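# Sort three grease guns into trays by grease amount

## Task

Put the grease gun containing the largest amount of grease entirely inside the blue tray and the one containing the smallest amount entirely inside the red tray. Leave the remaining gun on the table top, clear of both trays and not hanging past the table edge. All three guns must end up lying flat on a side. Guns may be picked up and their parts moved, but every part must be returned to its proper place on its gun.

## Robot and tools

Robot: two seven-joint arms, left_arm and right_arm, each ending in a two-finger parallel gripper. The calibrated bases sit at left_arm (+0.054, +0.332, 0) m and right_arm (-0.014, -0.351, 0) m, both turned only slightly about z. Cameras: cam_high and cam_low are fixed, and cam_left_wrist and cam_right_wrist ride on the grippers. All images are 896x504.

Frames. The scene frame has its origin at table-top height, halfway between the nominal bases, with +x pointing out over the table, +z up and left_arm on the +y side. Image left and right do not match arm names. The table and fixed cameras use the scene frame. Each arm reports its hand pose, velocities and targets in its own base frame. Motion offsets are taken along the axes of that arm's current Hand target. On the gripper, the fingers point along +z and close along x. end_effector_position is the spot between the pads, and the fingertips extend 15.0 mm past it. The housing is 146 mm long along the closing direction and 50 mm wide, and it starts 65 mm behind that spot. A block on a post sticks out about 11 cm toward the gripper's -y side and turns with the gripper.

The 18-number row, used by execute_actions and move. Numbers 1 to 9 belong to left_arm and numbers 10 to 18 to right_arm. Each group holds dx, dy, dz, rx, ry, rz, then gripper position, force_limit and speed. Every value lies in [-1, 1], and both groups must be filled even when one arm is idle. The six pose numbers are an offset, not a pose. It is counted from the arm's Hand target as it was when the action or move began, along that target's axes. 1.0 equals 0.6 m for dx, dy and dz, and 180 degrees for rotation. rx, ry and rz form one rotation vector. Sending all six as 0 asks for the current Hand target again. The three gripper numbers are absolute settings, so 0 counts as a real command; to keep a gripper unchanged, repeat the values last sent. position +1 is fully open (108 mm), about -0.96 brings the pads together, and -1 grips until something blocks the fingers. force_limit runs from about 2.5 N per pad at -1 to 32 N at +1. speed runs from 5 mm/s at -1 to 420 mm/s at +1. After the fingers stop, new force or speed values only apply if position also changes by at least 0.01.

execute_actions(actions, cameras): actions is a list of actions. Each action is a list of at most 15 rows, one row per 1/30 s step, and a short action repeats its final row to fill 15 steps. Every row in an action is measured from the same start pose, and the next action starts from the new Hand target, so repeating an offset keeps moving the arm. cameras lists camera names, ["all"] or []. With an empty actions list, all images are returned.

move(target, speed, blend, blocking, cameras): target is one 18-number row or a list of up to 15 rows. Every row is an offset from the Hand targets held when the move starts, not from the row before it. Paths are straight lines that end together, last at least 0.5 s and at most 10 s. They do not avoid obstacles or the other arm. speed is the top speed in m/s, from 0.002 to 1 (default 0.25), with turning capped at twice that figure in rad/s. It can be one value or one value per row. blend, in metres, rounds corners at intermediate rows; 0 stops at each one. blocking=false returns after about 0.5 s while the motion continues. The result adds a move: line giving the outcome, such as done, off_target, moving, held or fault, plus any limits (paced means the pose was clipped, held means steps were withheld).

wait(seconds 0 to 10) lets time pass with commands held. stop brakes a running move, but the fingers continue. zoom_image(camera, region [x0, y0, x1, y1]) enlarges part of the newest image from that camera, with pixel coordinates from the top-left corner and at most 504 by 504. clear_fault(arm) clears a reported torque fault on left_arm or right_arm. finished_scene(scene) ends the current scene and takes that scene's number. After ending the first scene, make no further calls in that reply.

Results. Hand target is the last commanded pose after clipping, and later offsets start from it. The gripper often settles a little short of it. Each step, the controller limits the command to 70 mm and 16 degrees from the measured pose. If a gap remains, send the missing distance as an offset. is_grasped = 1 means an object stopped the fingers. width_mm is the pad gap. force_n is the force per pad, with about 10 N of uncertainty. Joint velocities reading within noise means the arm is still. Joint torques include the arm's own weight and are positive toward larger joint angles. Tool commands shows the current gripper settings. Results from execute_actions also list some intermediate end_effector_position samples. Printed poses may be off by a few centimetres.

Things to avoid. Do not drop guns, release moving parts, slam into anything or let anything leave the table. Do not let the arms touch or let a gripper pinch the other arm's fingers. The clearance check between arms does not catch everything. Faster moves hit harder, and aiming past a contact presses harder. To stop pressing, command the Hand target back past the gripper. Contact torque limits in N m are: waist 41.8, shoulder 42, upper arm roll 26.7, elbow 26.7, forearm roll 26.7, wrist pitch 14.4, wrist roll 15. A held load counts toward them. A fault freezes the arm until clear_fault is called. Motors heat up when holding weight, reaching far or pushing: MOTOR HOT appears at 65 °C, and at 80 °C the arm brakes for 30 s or more. Large wrist turns can swing the elbow. Joint ranges in rad: waist ±6.283, shoulder -2.059 to 2.094, upper arm roll ±6.283, elbow -0.192 to 3.927, forearm roll ±6.283, wrist pitch -1.693 to 3.142, wrist roll ±6.283. Loose objects may sometimes get a brief push from outside.

Each tool is called after "Request:" as name(argument=value, ...) on one line, values as JSON.

## Session

Request:
execute_actions(actions=[])

Scene clock: 0.00 s.
left_arm: end_effector_position=(+0.0526, +0.2888, +0.2249) width_mm=0.00 is_grasped=0 force_n=0.00 end_effector_quat_wxyz=(-0.560, +0.746, +0.255, -0.257) | right_arm: end_effector_position=(+0.1297, +0.1326, +0.3831) width_mm=107.99 is_grasped=0 force_n=0.00 end_effector_quat_wxyz=(+0.657, -0.619, -0.318, +0.288)
Joint positions: left_arm=[0.949 -0.522 -0.445 0.225 1.112 1.36 1.638] | right_arm=[0.36 -0.315 -0.516 0.692 0.781 2.312 1.475]
Joint velocities: within noise
Joint torques (N m): no reading
Motor temperatures (°C): left_arm=[33 32 32 38 32 32 32] | right_arm=[32 34 34 33 32 39 33]
Hand target: left_arm +0.0526, +0.2888, +0.2249; -0.560, +0.746, +0.255, -0.257 | right_arm +0.1297, +0.1326, +0.3831; +0.657, -0.619, -0.318, +0.288
Tool commands: left_gripper/position=-0.964 left_gripper/force_limit=+1.0 left_gripper/speed=+1.0 right_gripper/position=+1.0 right_gripper/force_limit=+1.0 right_gripper/speed=+1.0

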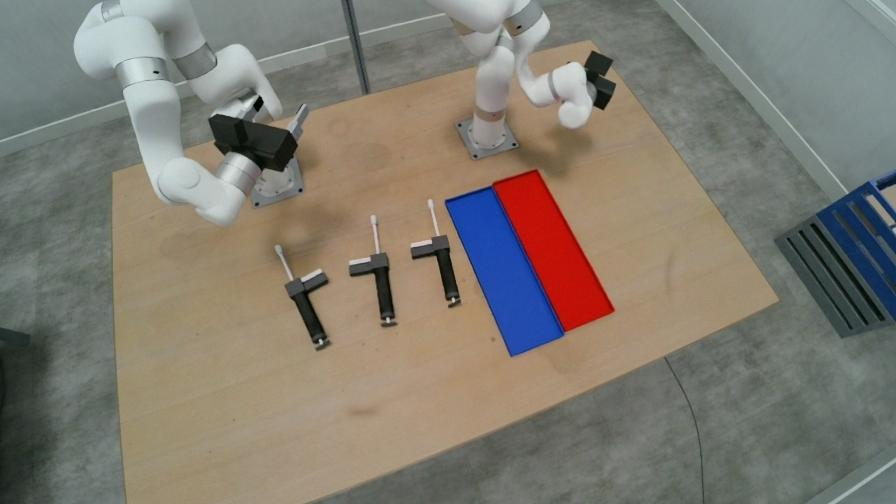

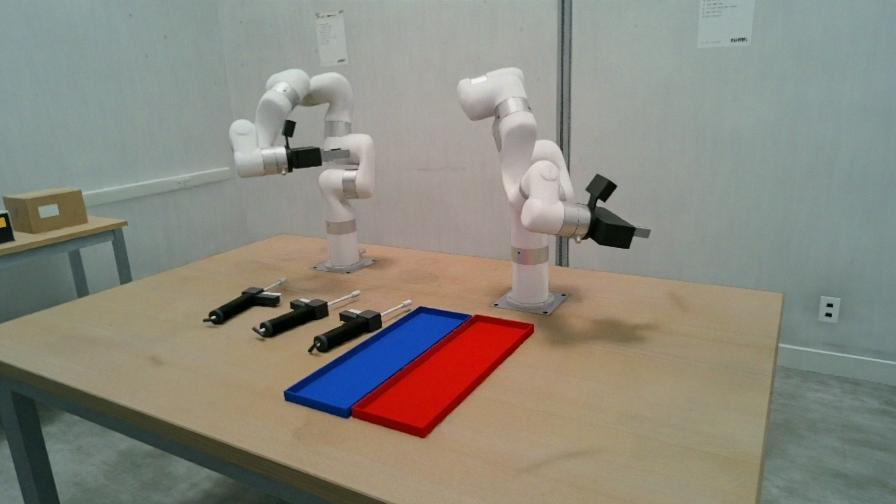

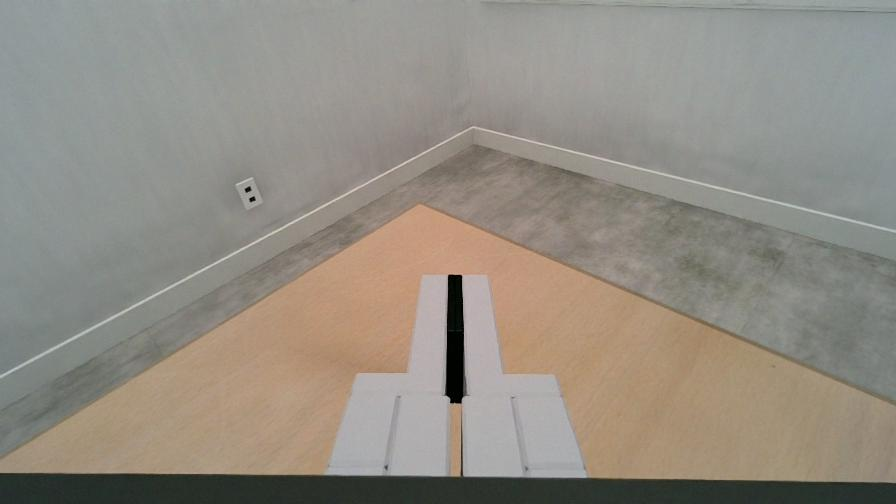

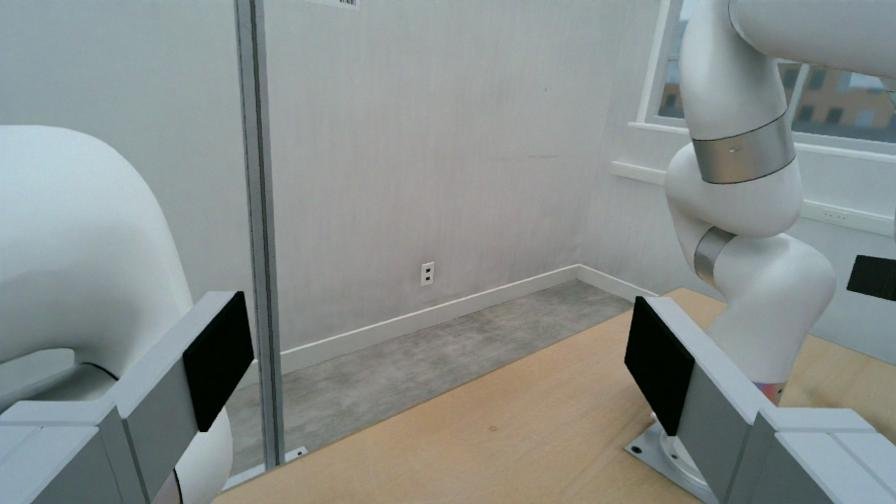

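Request:
move(target=[[0.136,-0.058,-0.55,-0.39,0.179,0.178,0.2,0.3,0.5,0.269,0.063,-0.284,-0.481,-0.188,-0.153,0.2,0.3,0.5],[-0.12,0.058,-0.907,-0.39,0.179,0.178,0.2,0.3,0.5,0.269,0.063,-0.284,-0.481,-0.188,-0.153,0.2,0.3,0.5]], speed=0.5, blend=0.08, cameras=["all"])

Scene clock: 5.63 s.
left_arm: end_effector_position=(+0.3664, -0.1506, +0.3297) width_mm=64.00 is_grasped=0 force_n=0.00 end_effector_quat_wxyz=(+0.000, +1.000, -0.001, -0.001) | right_arm: end_effector_position=(+0.3643, +0.1524, +0.3500) width_mm=64.00 is_grasped=0 force_n=0.00 end_effector_quat_wxyz=(+0.000, +0.707, +0.707, -0.001)
Joint positions: left_arm=[0.251 -0.334 -0.536 1.114 -0.172 1.407 2.125] | right_arm=[0.588 -0.283 -0.162 1.169 -0.046 1.45 1.224]
Joint torques (N m): left_arm=[1.36 -11.97 2.9 13.69 1.3 -1.15 -0.46] | right_arm=[-0.46 -17.24 1.7 26.42 -0.53 -2.48 0.42]
Hand target: left_arm +0.3664, -0.1506, +0.3297; +0.000, +1.000, -0.001, -0.001 | right_arm +0.3643, +0.1524, +0.3500; +0.000, +0.707, +0.707, -0.001
Off the commanded pose: left_arm 0.000 m, 0 deg | right_arm 0.000 m, 0 deg.
move: done; limits=paced

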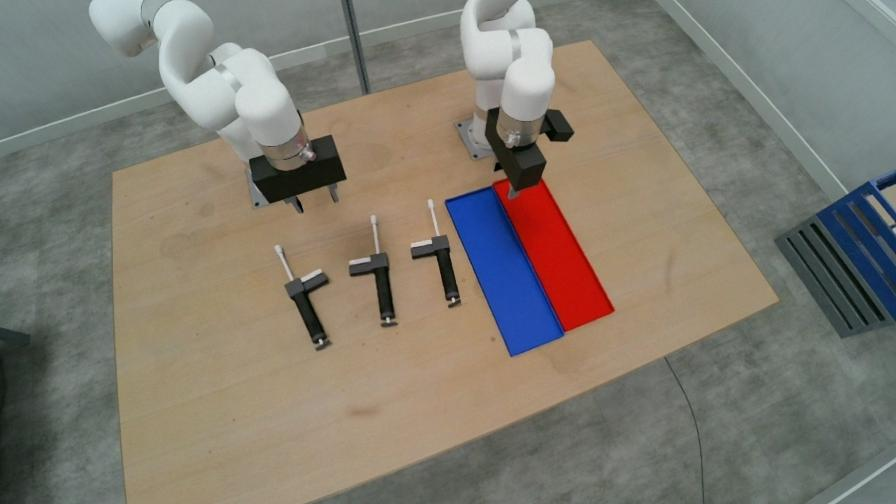

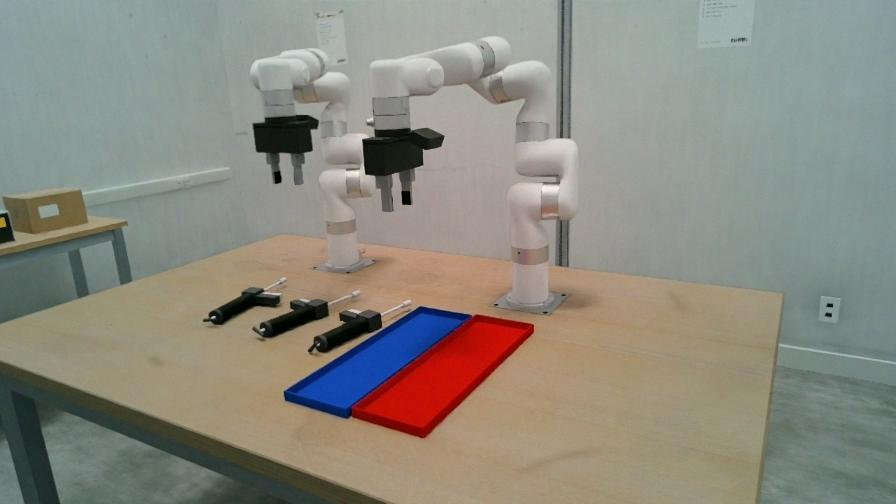

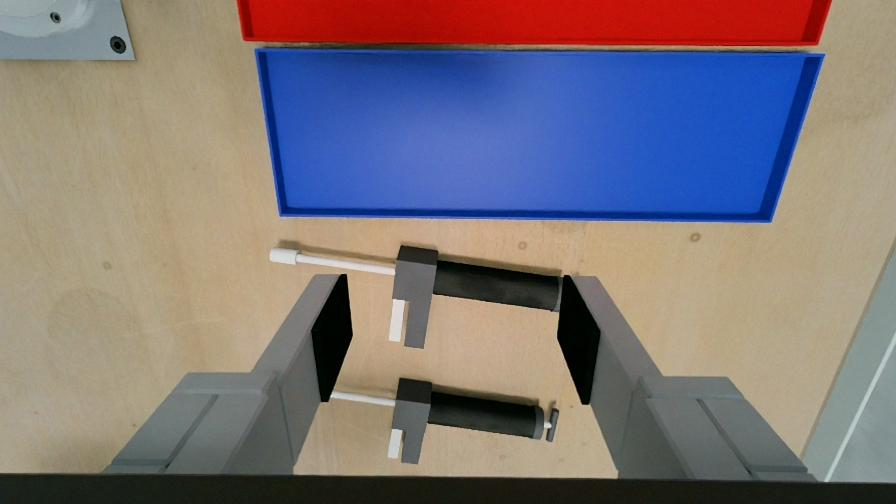

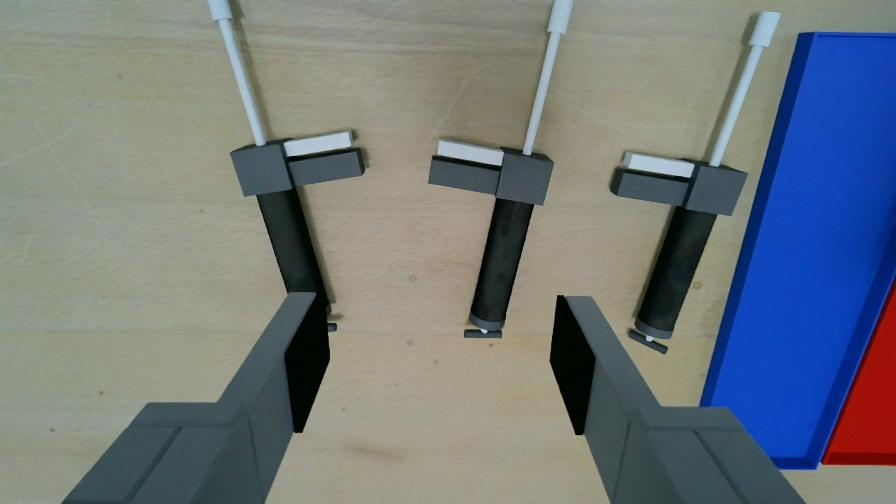

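Request:
move(target=[[0,0,0,0,0,0,0.2,0.3,0.5,0.089,0.158,0.4,0,0,0.054,0.6,0,0.3]], speed=0.5, cameras=["cam_right_wrist"])

Scene clock: 9.67 s.
left_arm: end_effector_position=(+0.3664, -0.1506, +0.3297) width_mm=64.00 is_grasped=0 force_n=0.00 end_effector_quat_wxyz=(+0.000, +1.000, -0.001, -0.001) | right_arm: end_effector_position=(+0.4589, +0.2056, +0.1099) width_mm=85.99 is_grasped=0 force_n=0.00 end_effector_quat_wxyz=(+0.000, +0.764, +0.645, -0.001)
Joint positions: left_arm=[0.251 -0.334 -0.536 1.114 -0.172 1.407 2.125] | right_arm=[0.581 0.26 -0.167 1.07 0.058 0.815 1.335]
Joint torques (N m): left_arm=[0.24 -11.94 2.94 13.72 1.21 -1.19 -0.45] | right_arm=[-2.38 -28.13 -0.62 25.93 0.43 -1.77 -0.21]
Hand target: left_arm +0.3664, -0.1506, +0.3297; +0.000, +1.000, -0.001, -0.001 | right_arm +0.4589, +0.2056, +0.1099; +0.000, +0.764, +0.645, -0.001
Off the commanded pose: left_arm 0.000 m, 0 deg | right_arm 0.000 m, 0 deg.
move: done; limits=paced
Images, in order (width x height): cam_right_wrist 896x504.

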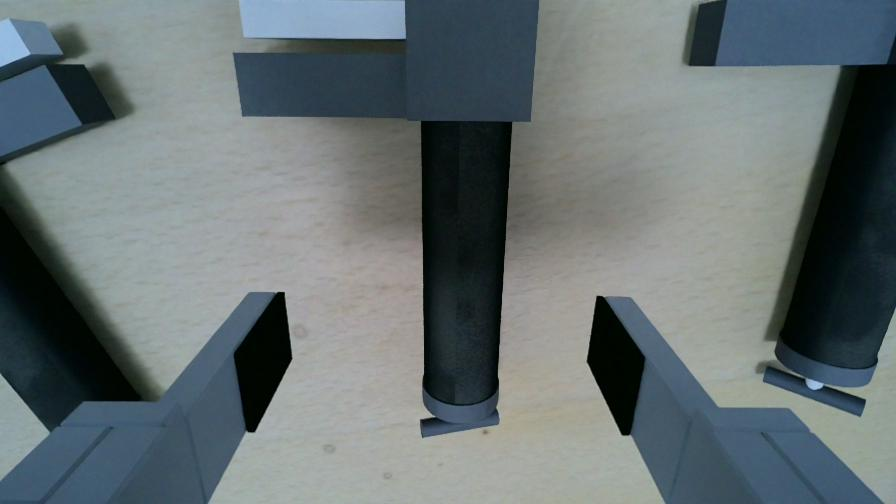

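Request:
move(target=[[0,0,0,0,0,0,0.2,0.3,0.5,0.016,-0.02,0.141,0,0,0,0.6,0,0.3],[0,0,0,0,0,0,0.2,0.3,0.5,0.016,-0.02,0.141,0,0,0,-1,0,-0.1],[0,0,0,0,0,0,0.2,0.3,0.5,0.016,-0.02,0.0,0,0,0,-1,0,-0.1],[0,0,0,0,0,0,0.2,0.3,0.5,-0.13,-0.02,-0.158,0,0,-0.554,-1,0,-0.1],[-0.01,0.35,0.19,0,0,0,0.2,0.3,0.5,-0.13,-0.02,-0.158,0,0,-0.554,-1,0,-0.1],[-0.01,0.5,0.21,0,0,0,0.2,0.3,0.5,-0.13,-0.02,-0.158,0,0,-0.554,-1,0,-0.1]], speed=[0.2,0.2,0.3,0.4,0.4,0.2], cameras=["cam_left_wrist","cam_low"])

Scene clock: 18.77 s.
left_arm: end_effector_position=(+0.3599, -0.4507, +0.2040) width_mm=64.00 is_grasped=0 force_n=0.00 end_effector_quat_wxyz=(+0.000, +1.000, -0.001, -0.001) | right_arm: end_effector_position=(+0.4339, +0.1309, +0.2048) width_mm=35.34 is_grasped=1 force_n=26.28 end_effector_quat_wxyz=(+0.000, +0.000, +1.000, +0.000)
Joint positions: left_arm=[-0.225 0.514 -0.848 1.543 0.403 1.213 1.205] | right_arm=[0.451 -0.031 -0.156 1.004 -0.006 1.035 -0.488]
Joint torques (N m): left_arm=[-0.72 -30.86 -6.72 12.85 1.19 -1.16 -0.27] | right_arm=[-2.39 -26.58 -0.13 32.03 0.32 -2.64 -0.27]
Hand target: left_arm +0.3599, -0.4507, +0.2040; +0.000, +1.000, -0.001, -0.001 | right_arm +0.4339, +0.1309, +0.2048; +0.000, +0.000, +1.000, +0.000
Off the commanded pose: left_arm 0.000 m, 0 deg | right_arm 0.000 m, 0 deg.
move: done
Images, in order (width x height): cam_low 896x504, cam_left_wrist 896x504.

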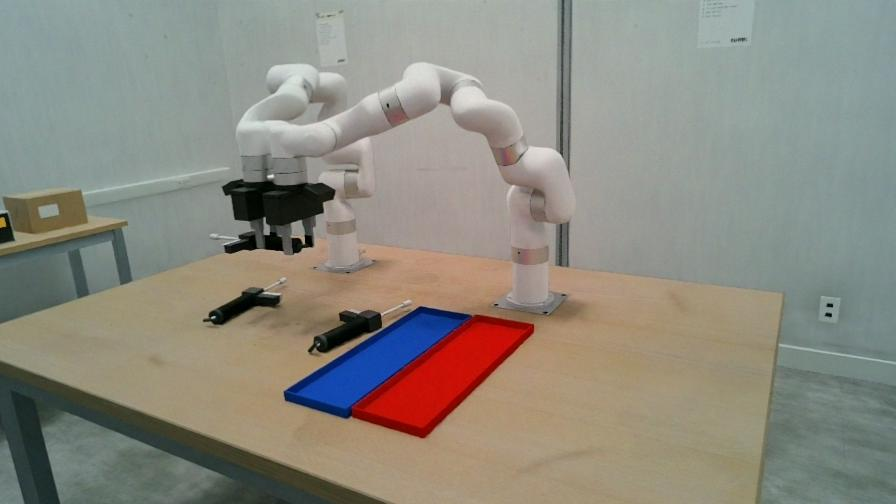

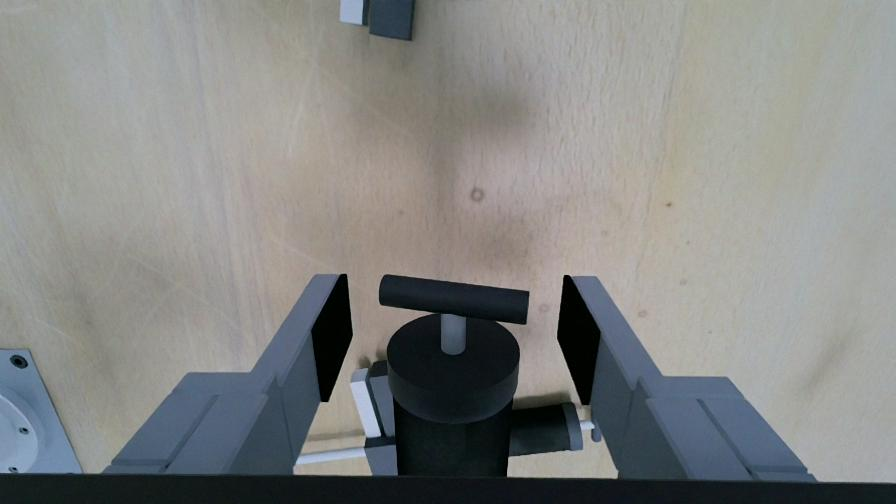

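Request:
move(target=[[0,-0.018,0,0,0,0,0.2,0.3,0.5,0,0,0,0,0,0,-1,0,-0.1],[0,-0.018,0,0,0,0,-1,0.3,0,0,0,0,0,0,0,-1,0,-0.1],[0,-0.066,0,0,0,0,-1,0.3,0,0,0,0,0,0,0,-1,0,-0.1]], speed=0.08)

Request:
move(target=[[0,-0.05,0,0,0,0,-1,0.3,0,0,0,0,0,0,0,-1,0,-0.1]], speed=0.08, cameras=["cam_left_wrist"])

Scene clock: 21.63 s.
left_arm: end_effector_position=(+0.3600, -0.4111, +0.2039) width_mm=38.60 is_grasped=1 force_n=30.21 end_effector_quat_wxyz=(+0.000, +1.000, -0.001, -0.001) | right_arm: end_effector_position=(+0.4339, +0.1309, +0.2048) width_mm=35.34 is_grasped=1 force_n=26.12 end_effector_quat_wxyz=(+0.000, +0.000, +1.000, +0.000)
Joint positions: left_arm=[-0.095 0.398 -0.883 1.391 0.332 1.152 1.28] | right_arm=[0.451 -0.031 -0.156 1.003 -0.006 1.035 -0.488]
Joint torques (N m): left_arm=[2.1 -30.48 -5.45 12.36 -0.18 -1.18 0.3] | right_arm=[-1.98 -24.84 -0.81 29.23 -0.58 -2.58 -0.19]
Hand target: left_arm +0.3600, -0.4111, +0.2039; +0.000, +1.000, -0.001, -0.001 | right_arm +0.4339, +0.1309, +0.2048; +0.000, +0.000, +1.000, +0.000
Off the commanded pose: left_arm 0.000 m, 0 deg | right_arm 0.000 m, 0 deg.
move: done

Scene clock: 22.50 s.
left_arm: end_effector_position=(+0.3600, -0.3811, +0.2039) width_mm=38.60 is_grasped=1 force_n=30.22 end_effector_quat_wxyz=(+0.000, +1.000, -0.001, -0.001) | right_arm: end_effector_position=(+0.4339, +0.1309, +0.2047) width_mm=35.34 is_grasped=1 force_n=26.18 end_effector_quat_wxyz=(+0.000, +0.000, +1.000, +0.000)
Joint positions: left_arm=[0.001 0.305 -0.906 1.289 0.265 1.111 1.356] | right_arm=[0.451 -0.031 -0.156 1.003 -0.006 1.035 -0.488]
Joint torques (N m): left_arm=[2.28 -26.67 -4.41 12.24 -0.43 -1.21 0.3] | right_arm=[-2.26 -25.09 -0.76 30.04 -0.98 -2.66 -0.39]
Hand target: left_arm +0.3600, -0.3811, +0.2039; +0.000, +1.000, -0.001, -0.001 | right_arm +0.4339, +0.1309, +0.2048; +0.000, +0.000, +1.000, +0.000
Off the commanded pose: left_arm 0.000 m, 0 deg | right_arm 0.000 m, 0 deg.
move: done
Images, in order (width x height): cam_left_wrist 896x504.

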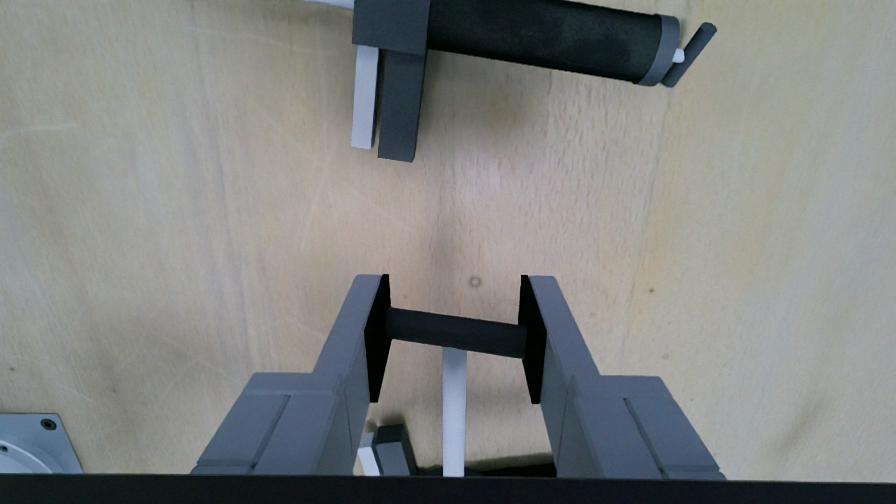

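Request:
move(target=[[0,-0.03,0,0,0,0,-1,0.3,0,0,0,0,0,0,0,-1,0,-0.1]], speed=0.08)

Scene clock: 25.27 s.
left_arm: end_effector_position=(+0.3600, -0.3631, +0.2039) width_mm=38.60 is_grasped=1 force_n=30.22 end_effector_quat_wxyz=(+0.000, +1.000, -0.001, -0.001) | right_arm: end_effector_position=(+0.4339, +0.1309, +0.2048) width_mm=35.34 is_grasped=1 force_n=26.21 end_effector_quat_wxyz=(+0.000, +0.000, +1.000, +0.000)
Joint positions: left_arm=[0.056 0.247 -0.916 1.232 0.219 1.09 1.409] | right_arm=[0.451 -0.031 -0.156 1.004 -0.006 1.035 -0.488]
Joint torques (N m): left_arm=[1.94 -24.88 -3.58 12.42 -0.42 -1.23 0.4] | right_arm=[-2.1 -25.49 -1.04 30.85 -0.82 -2.62 -0.38]
Hand target: left_arm +0.3600, -0.3631, +0.2039; +0.000, +1.000, -0.001, -0.001 | right_arm +0.4339, +0.1309, +0.2048; +0.000, +0.000, +1.000, +0.000
Off the commanded pose: left_arm 0.000 m, 0 deg | right_arm 0.000 m, 0 deg.
move: done

Request:
move(target=[[0,0.13,0,0,0,0,-1,0.3,0,0,0,0,0,0,0,-1,0,-0.1],[0,0.128,0,0,0,0,0.2,0.3,0.3,0,0,0,0,0,0,-1,0,-0.1],[0,-0.2,-0.1,0,0,0,0.2,0.3,0.3,0,0,0,0,0,0,-1,0,-0.1],[0,-0.35,-0.2,0,0,0,0.2,0.3,0.3,-0.067,0.167,0.22,0,0,0.5,-1,0,-0.1]], speed=[0.15,0.2,0.4,0.4], blend=[0,0,0.05,0], cameras=["cam_low"])

Request:
move(target=[[0,0,0,0,0,0,0.2,0.3,0.3,0,0,0.0783,0,0,0,-1,0,-0.1],[0,0,0,0,0,0,0.2,0.3,0.3,0,0,0.0783,0,0,0,0.1,0,0],[0,0,0,0,0,0,0.2,0.3,0.3,0,0,-0.06,0,0,0,0.1,0,0],[0,0,0,0,0,0,0.2,0.3,0.3,-0.357,-0.068,-0.06,0,0,-0.077,0.5,0,0.3]], speed=[0.15,0.2,0.25,0.4], cameras=["cam_right_wrist"])

Scene clock: 32.13 s.
left_arm: end_effector_position=(+0.3604, -0.1530, +0.3237) width_mm=64.00 is_grasped=0 force_n=0.00 end_effector_quat_wxyz=(+0.000, +1.000, -0.001, -0.001) | right_arm: end_effector_position=(+0.4740, +0.2309, +0.0727) width_mm=35.35 is_grasped=1 force_n=26.09 end_effector_quat_wxyz=(+0.000, +0.707, +0.707, -0.001)
Joint positions: left_arm=[0.301 -0.366 -0.582 1.083 -0.203 1.398 2.142] | right_arm=[0.62 0.399 -0.176 1.147 0.099 0.758 1.17]
Joint torques (N m): left_arm=[1.25 -14.02 4.19 13.66 1.31 -1.24 0.34] | right_arm=[1.7 -33.67 -3.09 28.37 -0.63 -2.27 0.33]
Hand target: left_arm +0.3604, -0.1530, +0.3237; +0.000, +1.000, -0.001, -0.001 | right_arm +0.4740, +0.2309, +0.0726; +0.000, +0.707, +0.707, -0.001
Off the commanded pose: left_arm 0.000 m, 0 deg | right_arm 0.000 m, 0 deg.
move: done
Images, in order (width x height): cam_low 896x504.

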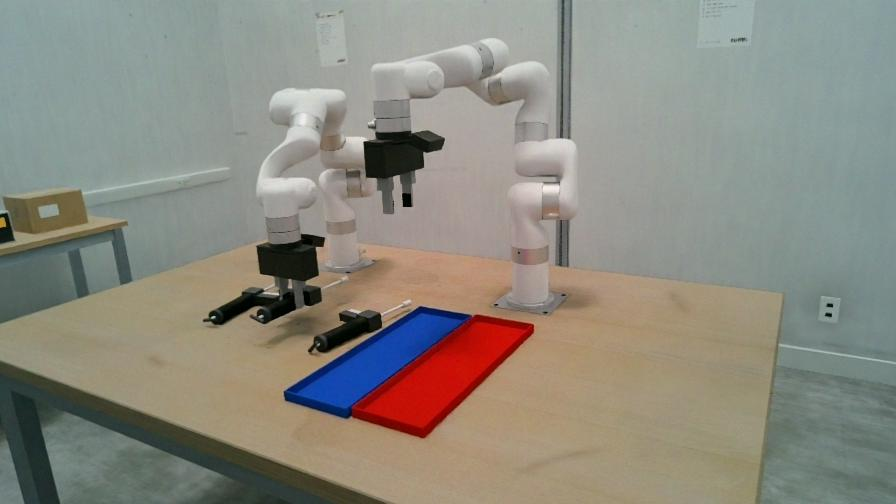

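Scene clock: 35.90 s.
left_arm: end_effector_position=(+0.3604, -0.1530, +0.3237) width_mm=64.00 is_grasped=0 force_n=0.00 end_effector_quat_wxyz=(+0.000, +1.000, -0.001, -0.001) | right_arm: end_effector_position=(+0.4333, +0.0168, +0.1088) width_mm=80.50 is_grasped=0 force_n=0.00 end_effector_quat_wxyz=(+0.000, +0.617, +0.787, -0.001)
Joint positions: left_arm=[0.301 -0.366 -0.582 1.083 -0.203 1.398 2.142] | right_arm=[0.39 0.06 -0.352 0.8 0.029 0.745 0.56]
Joint torques (N m): left_arm=[1.26 -14.32 4.09 13.61 1.17 -1.29 0.3] | right_arm=[-1.86 -22.99 -0.93 22.9 0.55 -1.74 -0.31]
Hand target: left_arm +0.3604, -0.1530, +0.3237; +0.000, +1.000, -0.001, -0.001 | right_arm +0.4333, +0.0168, +0.1088; +0.000, +0.617, +0.787, -0.001
Off the commanded pose: left_arm 0.000 m, 0 deg | right_arm 0.000 m, 0 deg.
move: done
Images, in order (width x height): cam_right_wrist 896x504.

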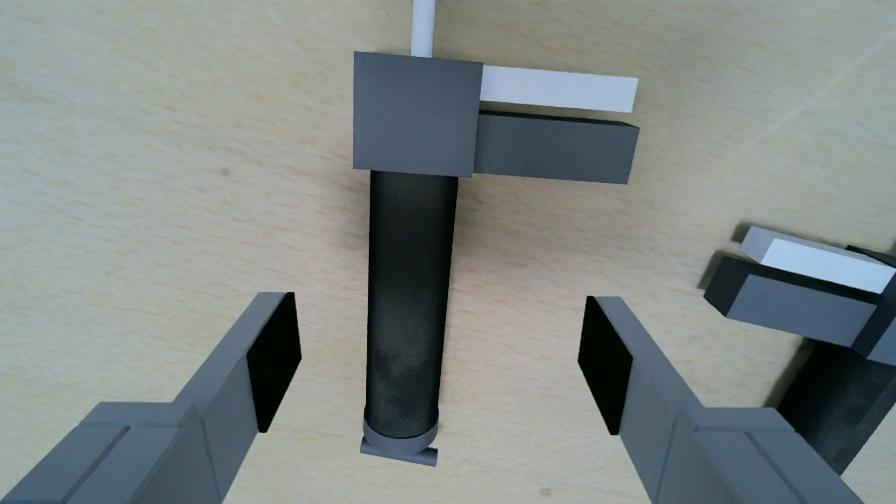

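Request:
move(target=[[0,0,0,0,0,0,0.2,0.3,0.3,-0.023,0.014,0.139,0,0,0.021,0.5,0,0.3],[0,0,0,0,0,0,0.2,0.3,0.3,-0.023,0.014,0.139,0,0,0.021,-1,0,-0.1],[0,0,0,0,0,0,0.2,0.3,0.3,-0.023,0.014,0.0,0,0,0.021,-1,0,-0.1],[0,0.1,0.08,0,0,0,0.2,0.3,0.3,0.184,0.047,-0.16,0,0,-0.423,-1,0,-0.1],[0,0.487,0.1995,0,0,0,0.2,0.3,0.3,0.184,0.047,-0.16,0,0,-0.423,-1,0,-0.1]], speed=[0.2,0.2,0.3,0.4,0.4], blend=[0,0,0.03,0.02,0], cameras=["cam_left_wrist"])

Scene clock: 42.40 s.
left_arm: end_effector_position=(+0.3599, -0.4453, +0.2042) width_mm=64.00 is_grasped=0 force_n=0.00 end_effector_quat_wxyz=(+0.000, +1.000, -0.001, -0.001) | right_arm: end_effector_position=(+0.4343, +0.1308, +0.2048) width_mm=35.39 is_grasped=1 force_n=23.22 end_effector_quat_wxyz=(+0.000, +0.000, +1.000, +0.000)
Joint positions: left_arm=[-0.161 0.527 -0.921 1.525 0.439 1.219 1.186] | right_arm=[0.517 -0.03 -0.223 1.005 -0.008 1.035 -0.486]
Joint torques (N m): left_arm=[-0.81 -30 -7.24 12.87 1.13 -1.16 -0.37] | right_arm=[2.17 -24.3 1.1 30.98 0.04 -2.21 -0.14]
Hand target: left_arm +0.3599, -0.4453, +0.2042; +0.000, +1.000, -0.001, -0.001 | right_arm +0.4343, +0.1308, +0.2048; +0.000, +0.000, +1.000, +0.000
Off the commanded pose: left_arm 0.000 m, 0 deg | right_arm 0.000 m, 0 deg.
move: done
Images, in order (width x height): cam_left_wrist 896x504.

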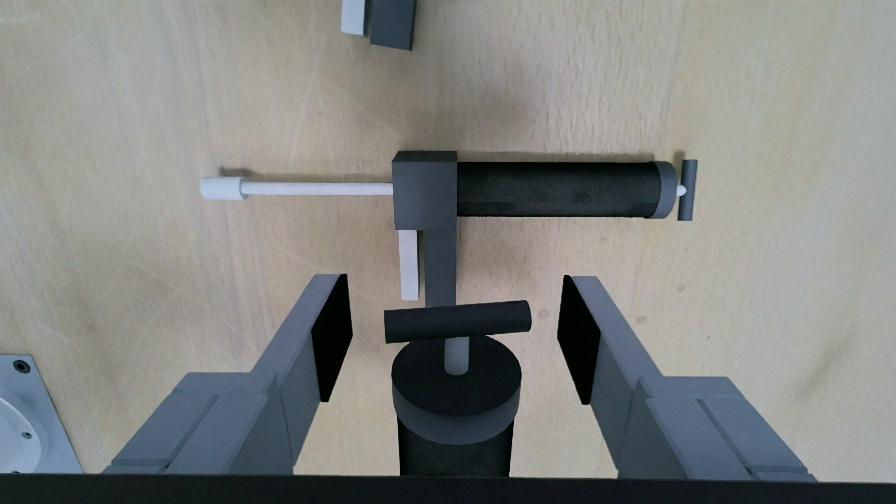

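Request:
move(target=[[0,-0.008,0,0,0,0,0.2,0.3,0.5,0,0,0,0,0,0,-1,0,-0.1],[0,-0.008,0,0,0,0,-1,0.3,0,0,0,0,0,0,0,-1,0,-0.1],[0,-0.045,0,0,0,0,-1,0.3,0,0,0,0,0,0,0,-1,0,-0.1]], speed=0.08)

Request:
move(target=[[0,-0.038,0,0,0,0,-1,0.3,0,0,0,0,0,0,0,-1,0,-0.1]], speed=0.08)

Scene clock: 44.90 s.
left_arm: end_effector_position=(+0.3599, -0.4183, +0.2042) width_mm=39.13 is_grasped=1 force_n=23.56 end_effector_quat_wxyz=(+0.000, +1.000, -0.001, -0.001) | right_arm: end_effector_position=(+0.4343, +0.1308, +0.2048) width_mm=35.39 is_grasped=1 force_n=23.50 end_effector_quat_wxyz=(+0.000, +0.000, +1.000, +0.000)
Joint positions: left_arm=[-0.064 0.45 -0.952 1.421 0.392 1.177 1.235] | right_arm=[0.517 -0.03 -0.223 1.005 -0.008 1.035 -0.486]
Joint torques (N m): left_arm=[5.99 -29.98 -3.06 9.36 0.96 1.42 0.36] | right_arm=[-13.67 -23.83 -10.85 27.89 -4.57 -1.59 0.37]
Hand target: left_arm +0.3599, -0.4183, +0.2042; +0.000, +1.000, -0.001, -0.001 | right_arm +0.4343, +0.1308, +0.2048; +0.000, +0.000, +1.000, +0.000
Off the commanded pose: left_arm 0.000 m, 0 deg | right_arm 0.000 m, 0 deg.
move: done

Scene clock: 45.73 s.
left_arm: end_effector_position=(+0.3600, -0.3955, +0.2042) width_mm=39.13 is_grasped=1 force_n=23.55 end_effector_quat_wxyz=(+0.000, +1.000, -0.001, -0.001) | right_arm: end_effector_position=(+0.4343, +0.1308, +0.2048) width_mm=35.39 is_grasped=1 force_n=23.55 end_effector_quat_wxyz=(+0.000, +0.000, +1.000, +0.000)
Joint positions: left_arm=[0.019 0.382 -0.978 1.34 0.345 1.143 1.286] | right_arm=[0.517 -0.03 -0.223 1.005 -0.008 1.035 -0.486]
Joint torques (N m): left_arm=[7.71 -27.08 -0.55 8.9 1.37 1.85 0.4] | right_arm=[-14.82 -23.84 -12.44 27.97 -4.45 -1.8 0.43]
Hand target: left_arm +0.3600, -0.3955, +0.2042; +0.000, +1.000, -0.001, -0.001 | right_arm +0.4343, +0.1308, +0.2048; +0.000, +0.000, +1.000, +0.000
Off the commanded pose: left_arm 0.000 m, 0 deg | right_arm 0.000 m, 0 deg.
move: done

Request:
move(target=[[0,0.0777,0,0,0,0,-1,0.3,0,0,0,0,0,0,0,-1,0,-0.1],[0,0.076,0,0,0,0,0.2,0.3,0.3,0,0,0,0,0,0,-1,0,-0.1],[0,-0.15,-0.15,0,0,-0.1,0.2,0.3,0.3,0,-0.2,0,0,0,0,-1,0,-0.1],[0.077,0.094,0.174,0,0,-0.5,0.2,0.3,0.3,0,-0.2,0,0,0,0,-1,0,-0.1]], speed=[0.12,0.2,0.4,0.4], blend=[0,0,0.05,0], cameras=["cam_left_wrist"])

Scene clock: 53.13 s.
left_arm: end_effector_position=(+0.4060, -0.4520, +0.0998) width_mm=64.00 is_grasped=0 force_n=0.00 end_effector_quat_wxyz=(+0.000, +0.707, +0.707, -0.001) | right_arm: end_effector_position=(+0.4343, +0.0108, +0.2048) width_mm=35.39 is_grasped=1 force_n=23.22 end_effector_quat_wxyz=(+0.000, +0.000, +1.000, +0.000)
Joint positions: left_arm=[-0.313 0.71 -0.682 1.57 0.495 1.039 -0.346] | right_arm=[0.394 -0.098 -0.359 0.936 -0.041 1.029 -0.728]
Joint torques (N m): left_arm=[-0.8 -37.31 -7.67 12.08 1.08 -1.18 -0.39] | right_arm=[-1.99 -20.85 0.84 31.24 0.42 -2.29 -0.07]
Hand target: left_arm +0.4060, -0.4520, +0.0998; +0.000, +0.707, +0.707, -0.001 | right_arm +0.4343, +0.0108, +0.2048; +0.000, +0.000, +1.000, +0.000
Off the commanded pose: left_arm 0.000 m, 0 deg | right_arm 0.000 m, 0 deg.
move: done
Images, in order (width x height): cam_left_wrist 896x504.

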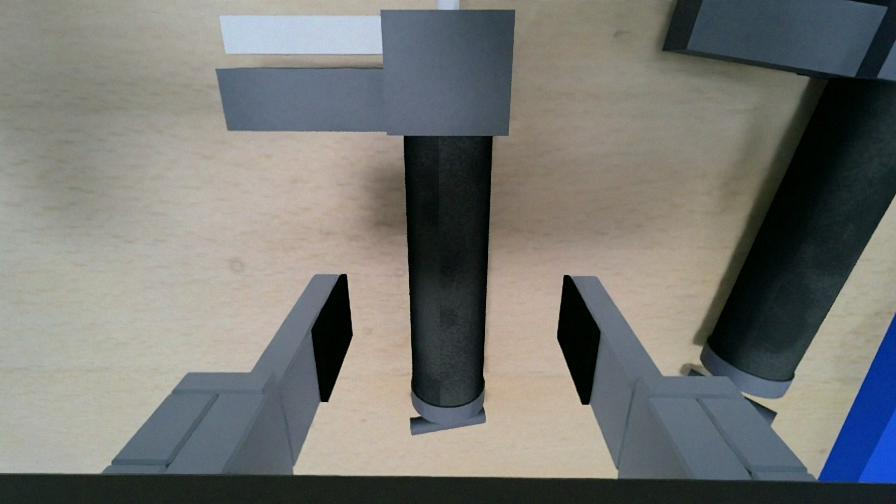

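Request:
move(target=[[-0.005,0,0.1227,0,0,0,0.2,0.3,0.3,0,0,0,0,0,0,-1,0,-0.1],[-0.005,0,0.1227,0,0,0,-1,0,0,0,0,0,0,0,0,-1,0,-0.1],[0.0,0,-0.05,0,0,0,-1,0,0,0,0,0,0,0,0,-1,0,-0.1],[0.545,0.133,-0.01,0,0,0,-1,0,0,-0.058,0.25,0.19,0,0,0.5,-1,0,-0.1]], speed=[0.2,0.2,0.3,0.4], blend=[0,0,0.03,0], cameras=["cam_left_wrist","cam_high"])

Scene clock: 58.40 s.
left_arm: end_effector_position=(+0.4861, -0.1251, +0.1054) width_mm=35.37 is_grasped=1 force_n=22.32 end_effector_quat_wxyz=(+0.000, +0.707, +0.707, -0.001) | right_arm: end_effector_position=(+0.4690, +0.1607, +0.0907) width_mm=35.39 is_grasped=1 force_n=23.07 end_effector_quat_wxyz=(+0.000, +0.707, +0.707, -0.001)
Joint positions: left_arm=[0.38 0.329 -0.665 1.069 0.273 0.826 0.341] | right_arm=[0.58 0.28 -0.259 1.026 0.102 0.759 1.042]
Joint torques (N m): left_arm=[1.36 -29.2 -4.05 13.76 -0.81 -1.64 0.25] | right_arm=[1.62 -29.41 -2.97 27.94 -0.56 -2.45 0.35]
Hand target: left_arm +0.4861, -0.1251, +0.1054; +0.000, +0.707, +0.707, -0.001 | right_arm +0.4690, +0.1607, +0.0907; +0.000, +0.707, +0.707, -0.001
Off the commanded pose: left_arm 0.000 m, 0 deg | right_arm 0.000 m, 0 deg.
move: done
Images, in order (width x height): cam_high 896x504, cam_left_wrist 896x504.

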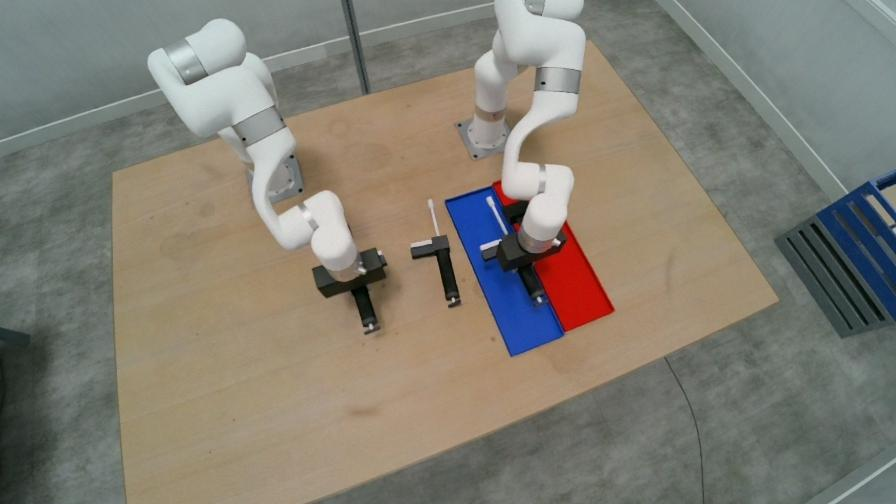

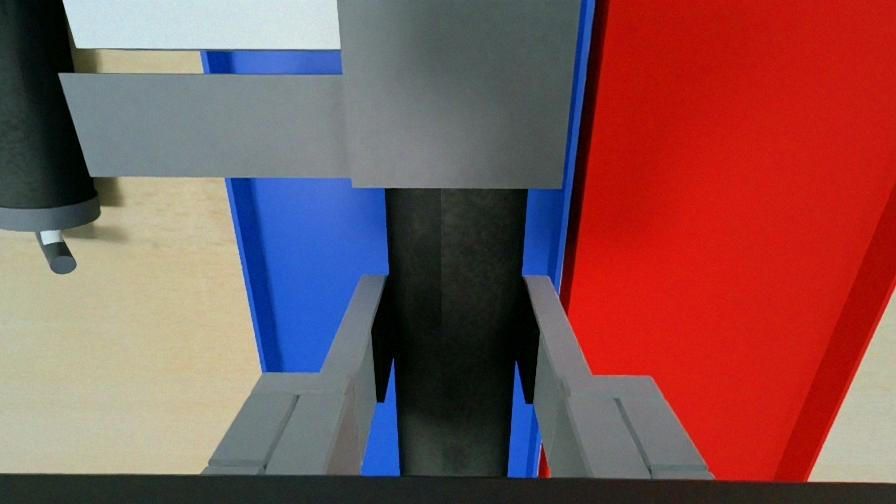

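Request:
move(target=[[0.0125,0,0.1248,0,0,0,-1,0,0,0,0,0.1077,0,0,0,-1,0,-0.1],[0.0125,0,0.1248,0,0,0,0.0,0,0,0,0,0.1077,0,0,0,0.1,0,0],[0.0125,0,-0.2,0,0,0,0.0,0,0,0,0,-0.06,0,0,0,0.1,0,0],[-0.05,-0.21,-0.37,0,0,0.5,0.2,0.3,0.3,0.3575,-0.014,-0.032,0,0,0.044,0.5,0,0.3]], speed=[0.2,0.2,0.35,0.4], cameras=["cam_right_wrist","cam_high"])

Scene clock: 66.23 s.
left_arm: end_effector_position=(+0.3604, -0.1548, +0.3276) width_mm=63.99 is_grasped=0 force_n=0.00 end_effector_quat_wxyz=(+0.000, +1.000, -0.001, -0.001) | right_arm: end_effector_position=(+0.4606, +0.3752, +0.1097) width_mm=80.49 is_grasped=0 force_n=0.00 end_effector_quat_wxyz=(+0.000, +0.754, +0.657, -0.001)
Joint positions: left_arm=[0.307 -0.365 -0.589 1.097 -0.204 1.409 2.139] | right_arm=[0.812 0.538 -0.155 1.488 0.097 0.959 1.546]
Joint torques (N m): left_arm=[-0.79 -14.12 4.19 12.97 -0.51 -1.31 0.26] | right_arm=[1.63 -34.97 -2.05 27.21 -0.4 -1.97 0.24]
Hand target: left_arm +0.3604, -0.1548, +0.3276; +0.000, +1.000, -0.001, -0.001 | right_arm +0.4606, +0.3752, +0.1097; +0.000, +0.754, +0.657, -0.001
Off the commanded pose: left_arm 0.000 m, 0 deg | right_arm 0.000 m, 0 deg.
move: done
Images, in order (width x height): cam_high 896x504, cam_right_wrist 896x504.

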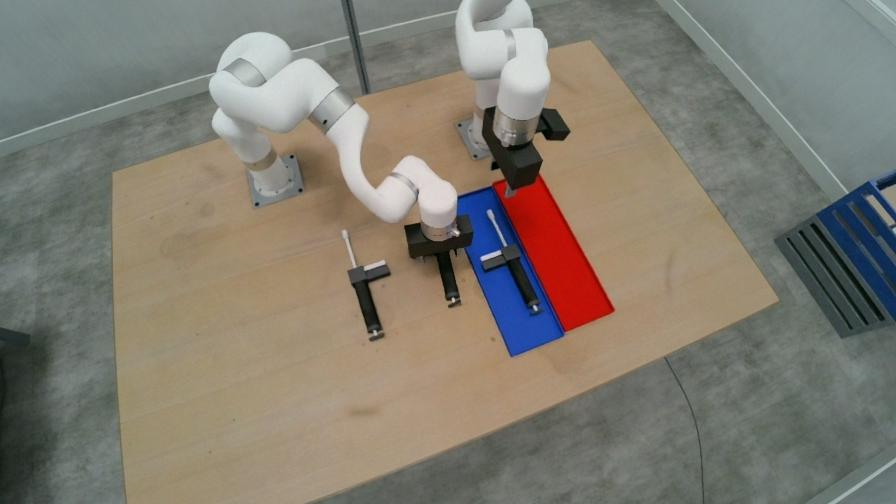

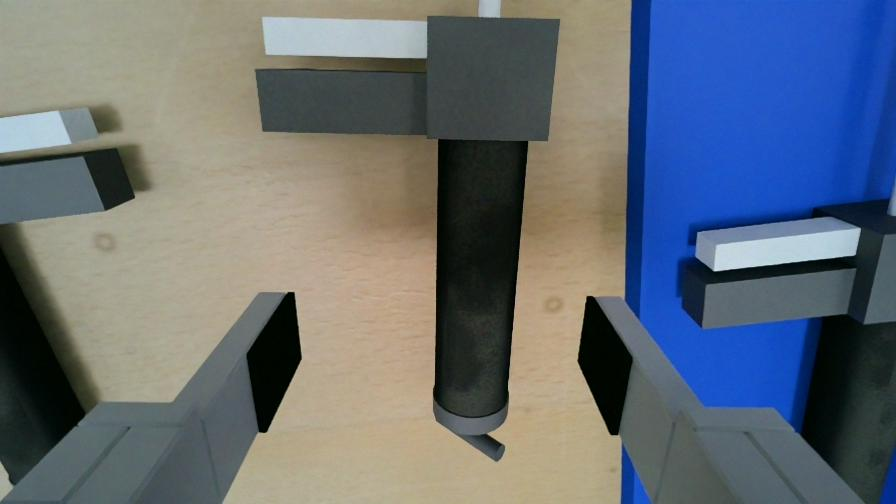

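Request:
move(target=[[0,0,0,0,0,0,0.2,0.3,0.3,0.025,-0.013,0.05,0,0,0.007,0.0,0,0.3],[0,0,0,0,0,0,0.2,0.3,0.3,0.025,-0.013,0.14,0,0,0.007,0.0,0,0.3],[0,0,0,0,0,0,0.2,0.3,0.3,0.025,-0.013,0.14,0,0,0.007,-1,0,-0.1],[0,0,0,0,0,0,0.2,0.3,0.3,0.025,-0.013,0.0,0,0,0.007,-1,0,-0.1],[0,0.1,0.08,0,0,0,0.2,0.3,0.3,-0.41,0.0125,-0.158,0,0,-0.544,-1,0,-0.1],[0,0.476,0.206,0,0,0,0.2,0.3,0.3,-0.41,0.0125,-0.158,0,0,-0.544,-1,0,-0.1]], speed=[0.25,0.25,0.2,0.3,0.45,0.45], blend=[0,0,0,0.03,0.02,0], cameras=["cam_left_wrist"])

Scene clock: 73.00 s.
left_arm: end_effector_position=(+0.3599, -0.4405, +0.2042) width_mm=63.99 is_grasped=0 force_n=0.00 end_effector_quat_wxyz=(+0.000, +1.000, -0.001, -0.001) | right_arm: end_effector_position=(+0.4342, +0.1306, +0.2048) width_mm=35.43 is_grasped=1 force_n=22.35 end_effector_quat_wxyz=(+0.000, +0.000, +1.000, +0.000)
Joint positions: left_arm=[-0.143 0.514 -0.928 1.505 0.432 1.212 1.193] | right_arm=[0.497 -0.03 -0.202 1.004 -0.008 1.035 -0.487]
Joint torques (N m): left_arm=[-0.67 -29 -7.11 12.56 1.22 -1.1 -0.29] | right_arm=[-2.07 -26.24 -0.17 31.63 0.22 -2.33 -0.2]
Hand target: left_arm +0.3599, -0.4405, +0.2042; +0.000, +1.000, -0.001, -0.001 | right_arm +0.4342, +0.1306, +0.2048; +0.000, +0.000, +1.000, +0.000
Off the commanded pose: left_arm 0.000 m, 0 deg | right_arm 0.000 m, 0 deg.
move: done; limits=paced
Images, in order (width x height): cam_left_wrist 896x504.

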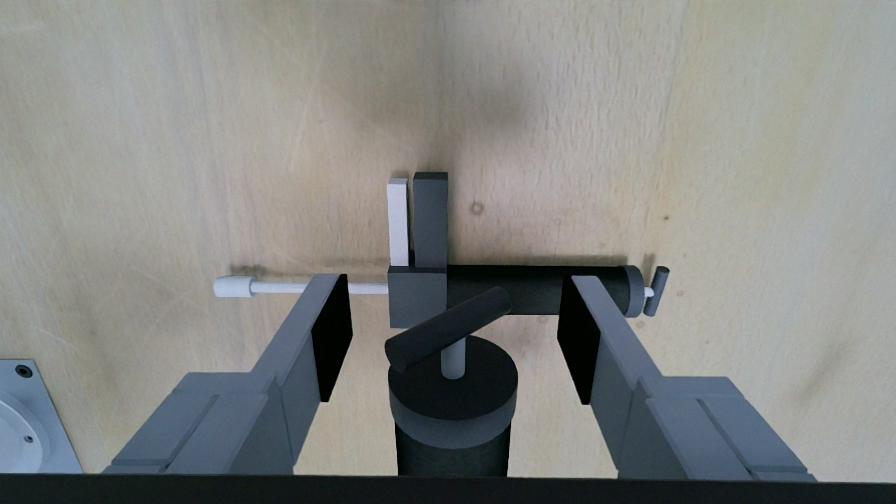

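Good. Grip and pull 3 cm, then 6.

Request:
move(target=[[0,0,0,0,0,0,-1,0.3,-0.2,0,0,0,0,0,0,-1,0,-0.1],[0,-0.045,0,0,0,0,-1,0.3,-0.2,0,0,0,0,0,0,-1,0,-0.1]], speed=0.08)

Request:
move(target=[[0,-0.05,0,0,0,0,-1,0.3,-0.2,0,0,0,0,0,0,-1,0,-0.1]], speed=0.08, cameras=["cam_left_wrist"])

Scene clock: 74.73 s.
left_arm: end_effector_position=(+0.3600, -0.4135, +0.2042) width_mm=8.17 is_grasped=1 force_n=33.38 end_effector_quat_wxyz=(+0.000, +1.000, -0.001, -0.001) | right_arm: end_effector_position=(+0.4342, +0.1306, +0.2048) width_mm=35.43 is_grasped=1 force_n=21.89 end_effector_quat_wxyz=(+0.000, +0.000, +1.000, +0.000)
Joint positions: left_arm=[-0.046 0.436 -0.958 1.404 0.383 1.17 1.244] | right_arm=[0.497 -0.03 -0.202 1.004 -0.008 1.035 -0.487]
Joint torques (N m): left_arm=[2.68 -29.38 -5.95 11.91 -0.05 -1.15 0.31] | right_arm=[-1.66 -24.81 -1.09 29.28 -0.64 -2.45 -0.18]
Hand target: left_arm +0.3600, -0.4135, +0.2042; +0.000, +1.000, -0.001, -0.001 | right_arm +0.4342, +0.1306, +0.2048; +0.000, +0.000, +1.000, +0.000
Off the commanded pose: left_arm 0.000 m, 0 deg | right_arm 0.000 m, 0 deg.
move: done

Scene clock: 75.60 s.
left_arm: end_effector_position=(+0.3600, -0.3835, +0.2042) width_mm=8.17 is_grasped=1 force_n=33.37 end_effector_quat_wxyz=(+0.000, +1.000, -0.001, -0.001) | right_arm: end_effector_position=(+0.4342, +0.1306, +0.2047) width_mm=35.43 is_grasped=1 force_n=21.94 end_effector_quat_wxyz=(+0.000, +0.000, +1.000, +0.000)
Joint positions: left_arm=[0.064 0.345 -0.992 1.3 0.317 1.126 1.317] | right_arm=[0.497 -0.03 -0.202 1.004 -0.008 1.035 -0.487]
Joint torques (N m): left_arm=[2.83 -25.42 -4.17 11.78 0.15 -0.79 0.19] | right_arm=[-2.02 -25.43 -0.86 29.63 -0.85 -2.19 0.03]
Hand target: left_arm +0.3600, -0.3835, +0.2042; +0.000, +1.000, -0.001, -0.001 | right_arm +0.4342, +0.1306, +0.2048; +0.000, +0.000, +1.000, +0.000
Off the commanded pose: left_arm 0.000 m, 0 deg | right_arm 0.000 m, 0 deg.
move: done
Images, in order (width x height): cam_left_wrist 896x504.

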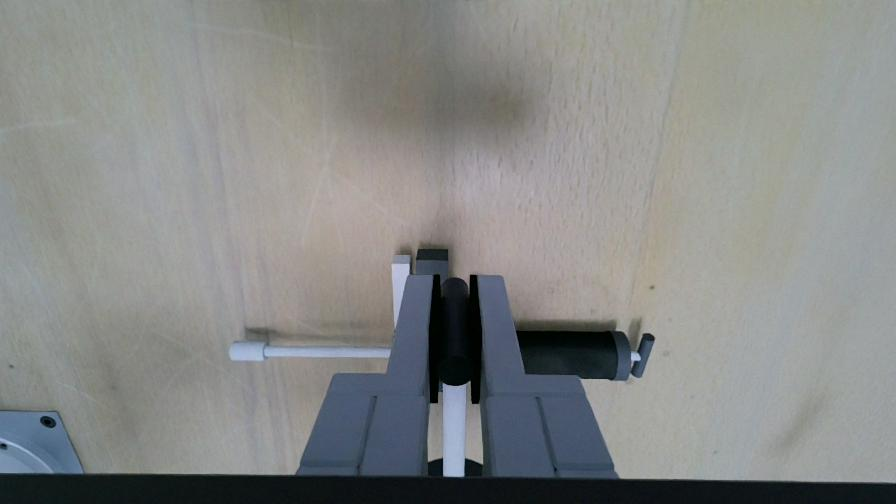

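Request:
move(target=[[0,-0.022,0,0,0,0,-1,0.3,-0.2,0,0,0,0,0,0,-1,0,-0.1]], speed=0.08)

Scene clock: 76.63 s.
left_arm: end_effector_position=(+0.3600, -0.3703, +0.2042) width_mm=8.17 is_grasped=1 force_n=33.38 end_effector_quat_wxyz=(+0.000, +1.000, -0.001, -0.001) | right_arm: end_effector_position=(+0.4342, +0.1306, +0.2048) width_mm=35.43 is_grasped=1 force_n=21.89 end_effector_quat_wxyz=(+0.000, +0.000, +1.000, +0.000)
Joint positions: left_arm=[0.112 0.302 -1.006 1.257 0.283 1.109 1.355] | right_arm=[0.497 -0.03 -0.203 1.004 -0.008 1.035 -0.487]
Joint torques (N m): left_arm=[10.62 -24.93 3.04 9.23 3.29 2.09 0.41] | right_arm=[-17.36 -24.51 -13.91 25.28 -5.96 -0.21 -0.09]
Hand target: left_arm +0.3600, -0.3703, +0.2042; +0.000, +1.000, -0.001, -0.001 | right_arm +0.4342, +0.1306, +0.2048; +0.000, +0.000, +1.000, +0.000
Off the commanded pose: left_arm 0.000 m, 0 deg | right_arm 0.000 m, 0 deg.
move: done

Request:
move(target=[[0,0.1185,0,0,0,0,-1,0.3,-0.2,0,0,0,0,0,0,-1,0,-0.1],[0,0.117,0,0,0,0,0.2,0.3,0.3,0,0,0,0,0,0,-1,0,-0.1],[0,-0.05,-0.15,0,0,-0.1,0.2,0.3,0.3,0,-0.05,0,0,0,0.05,-1,0,-0.1],[0.068,0.258,0.05,0,0,-0.5,0.2,0.3,0.3,-0.067,-0.334,0.2,0,0,0.5,-1,0,-0.1]], speed=[0.12,0.2,0.4,0.4], blend=[0,0,0.03,0], cameras=["cam_left_wrist"])

Scene clock: 82.30 s.
left_arm: end_effector_position=(+0.4006, -0.5251, +0.1743) width_mm=64.00 is_grasped=0 force_n=0.00 end_effector_quat_wxyz=(+0.000, +0.707, +0.707, -0.001) | right_arm: end_effector_position=(+0.4743, -0.0699, +0.0849) width_mm=35.43 is_grasped=1 force_n=22.20 end_effector_quat_wxyz=(+0.000, +0.707, +0.707, -0.001)
Joint positions: left_arm=[-0.535 0.829 -0.668 2.017 0.487 1.338 -0.361] | right_arm=[0.275 0.26 -0.43 0.958 0.16 0.728 0.524]
Joint torques (N m): left_arm=[-0.84 -42.92 -6.96 12.32 1.03 -1.16 -0.38] | right_arm=[-1.8 -27.32 -3.93 27.63 0.48 -2.9 0.47]
Hand target: left_arm +0.4006, -0.5251, +0.1743; +0.000, +0.707, +0.707, -0.001 | right_arm +0.4743, -0.0699, +0.0849; +0.000, +0.707, +0.707, -0.001
Off the commanded pose: left_arm 0.000 m, 0 deg | right_arm 0.000 m, 0 deg.
move: done
Images, in order (width x height): cam_left_wrist 896x504.

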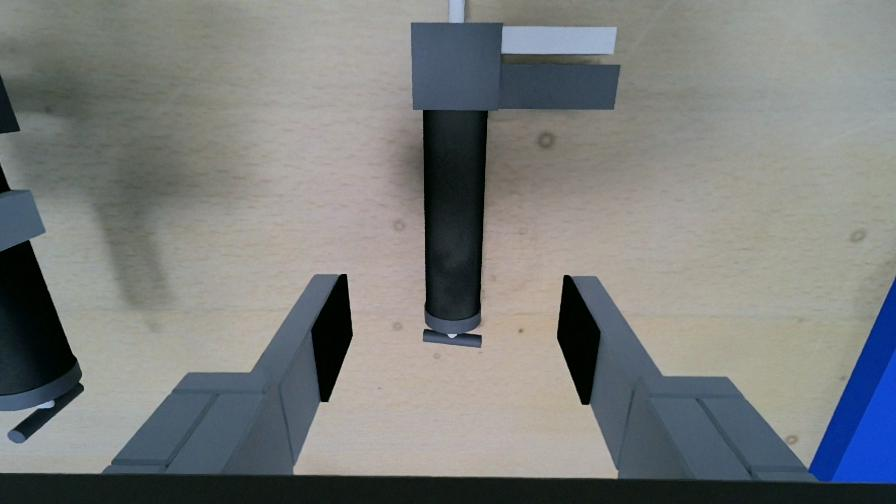

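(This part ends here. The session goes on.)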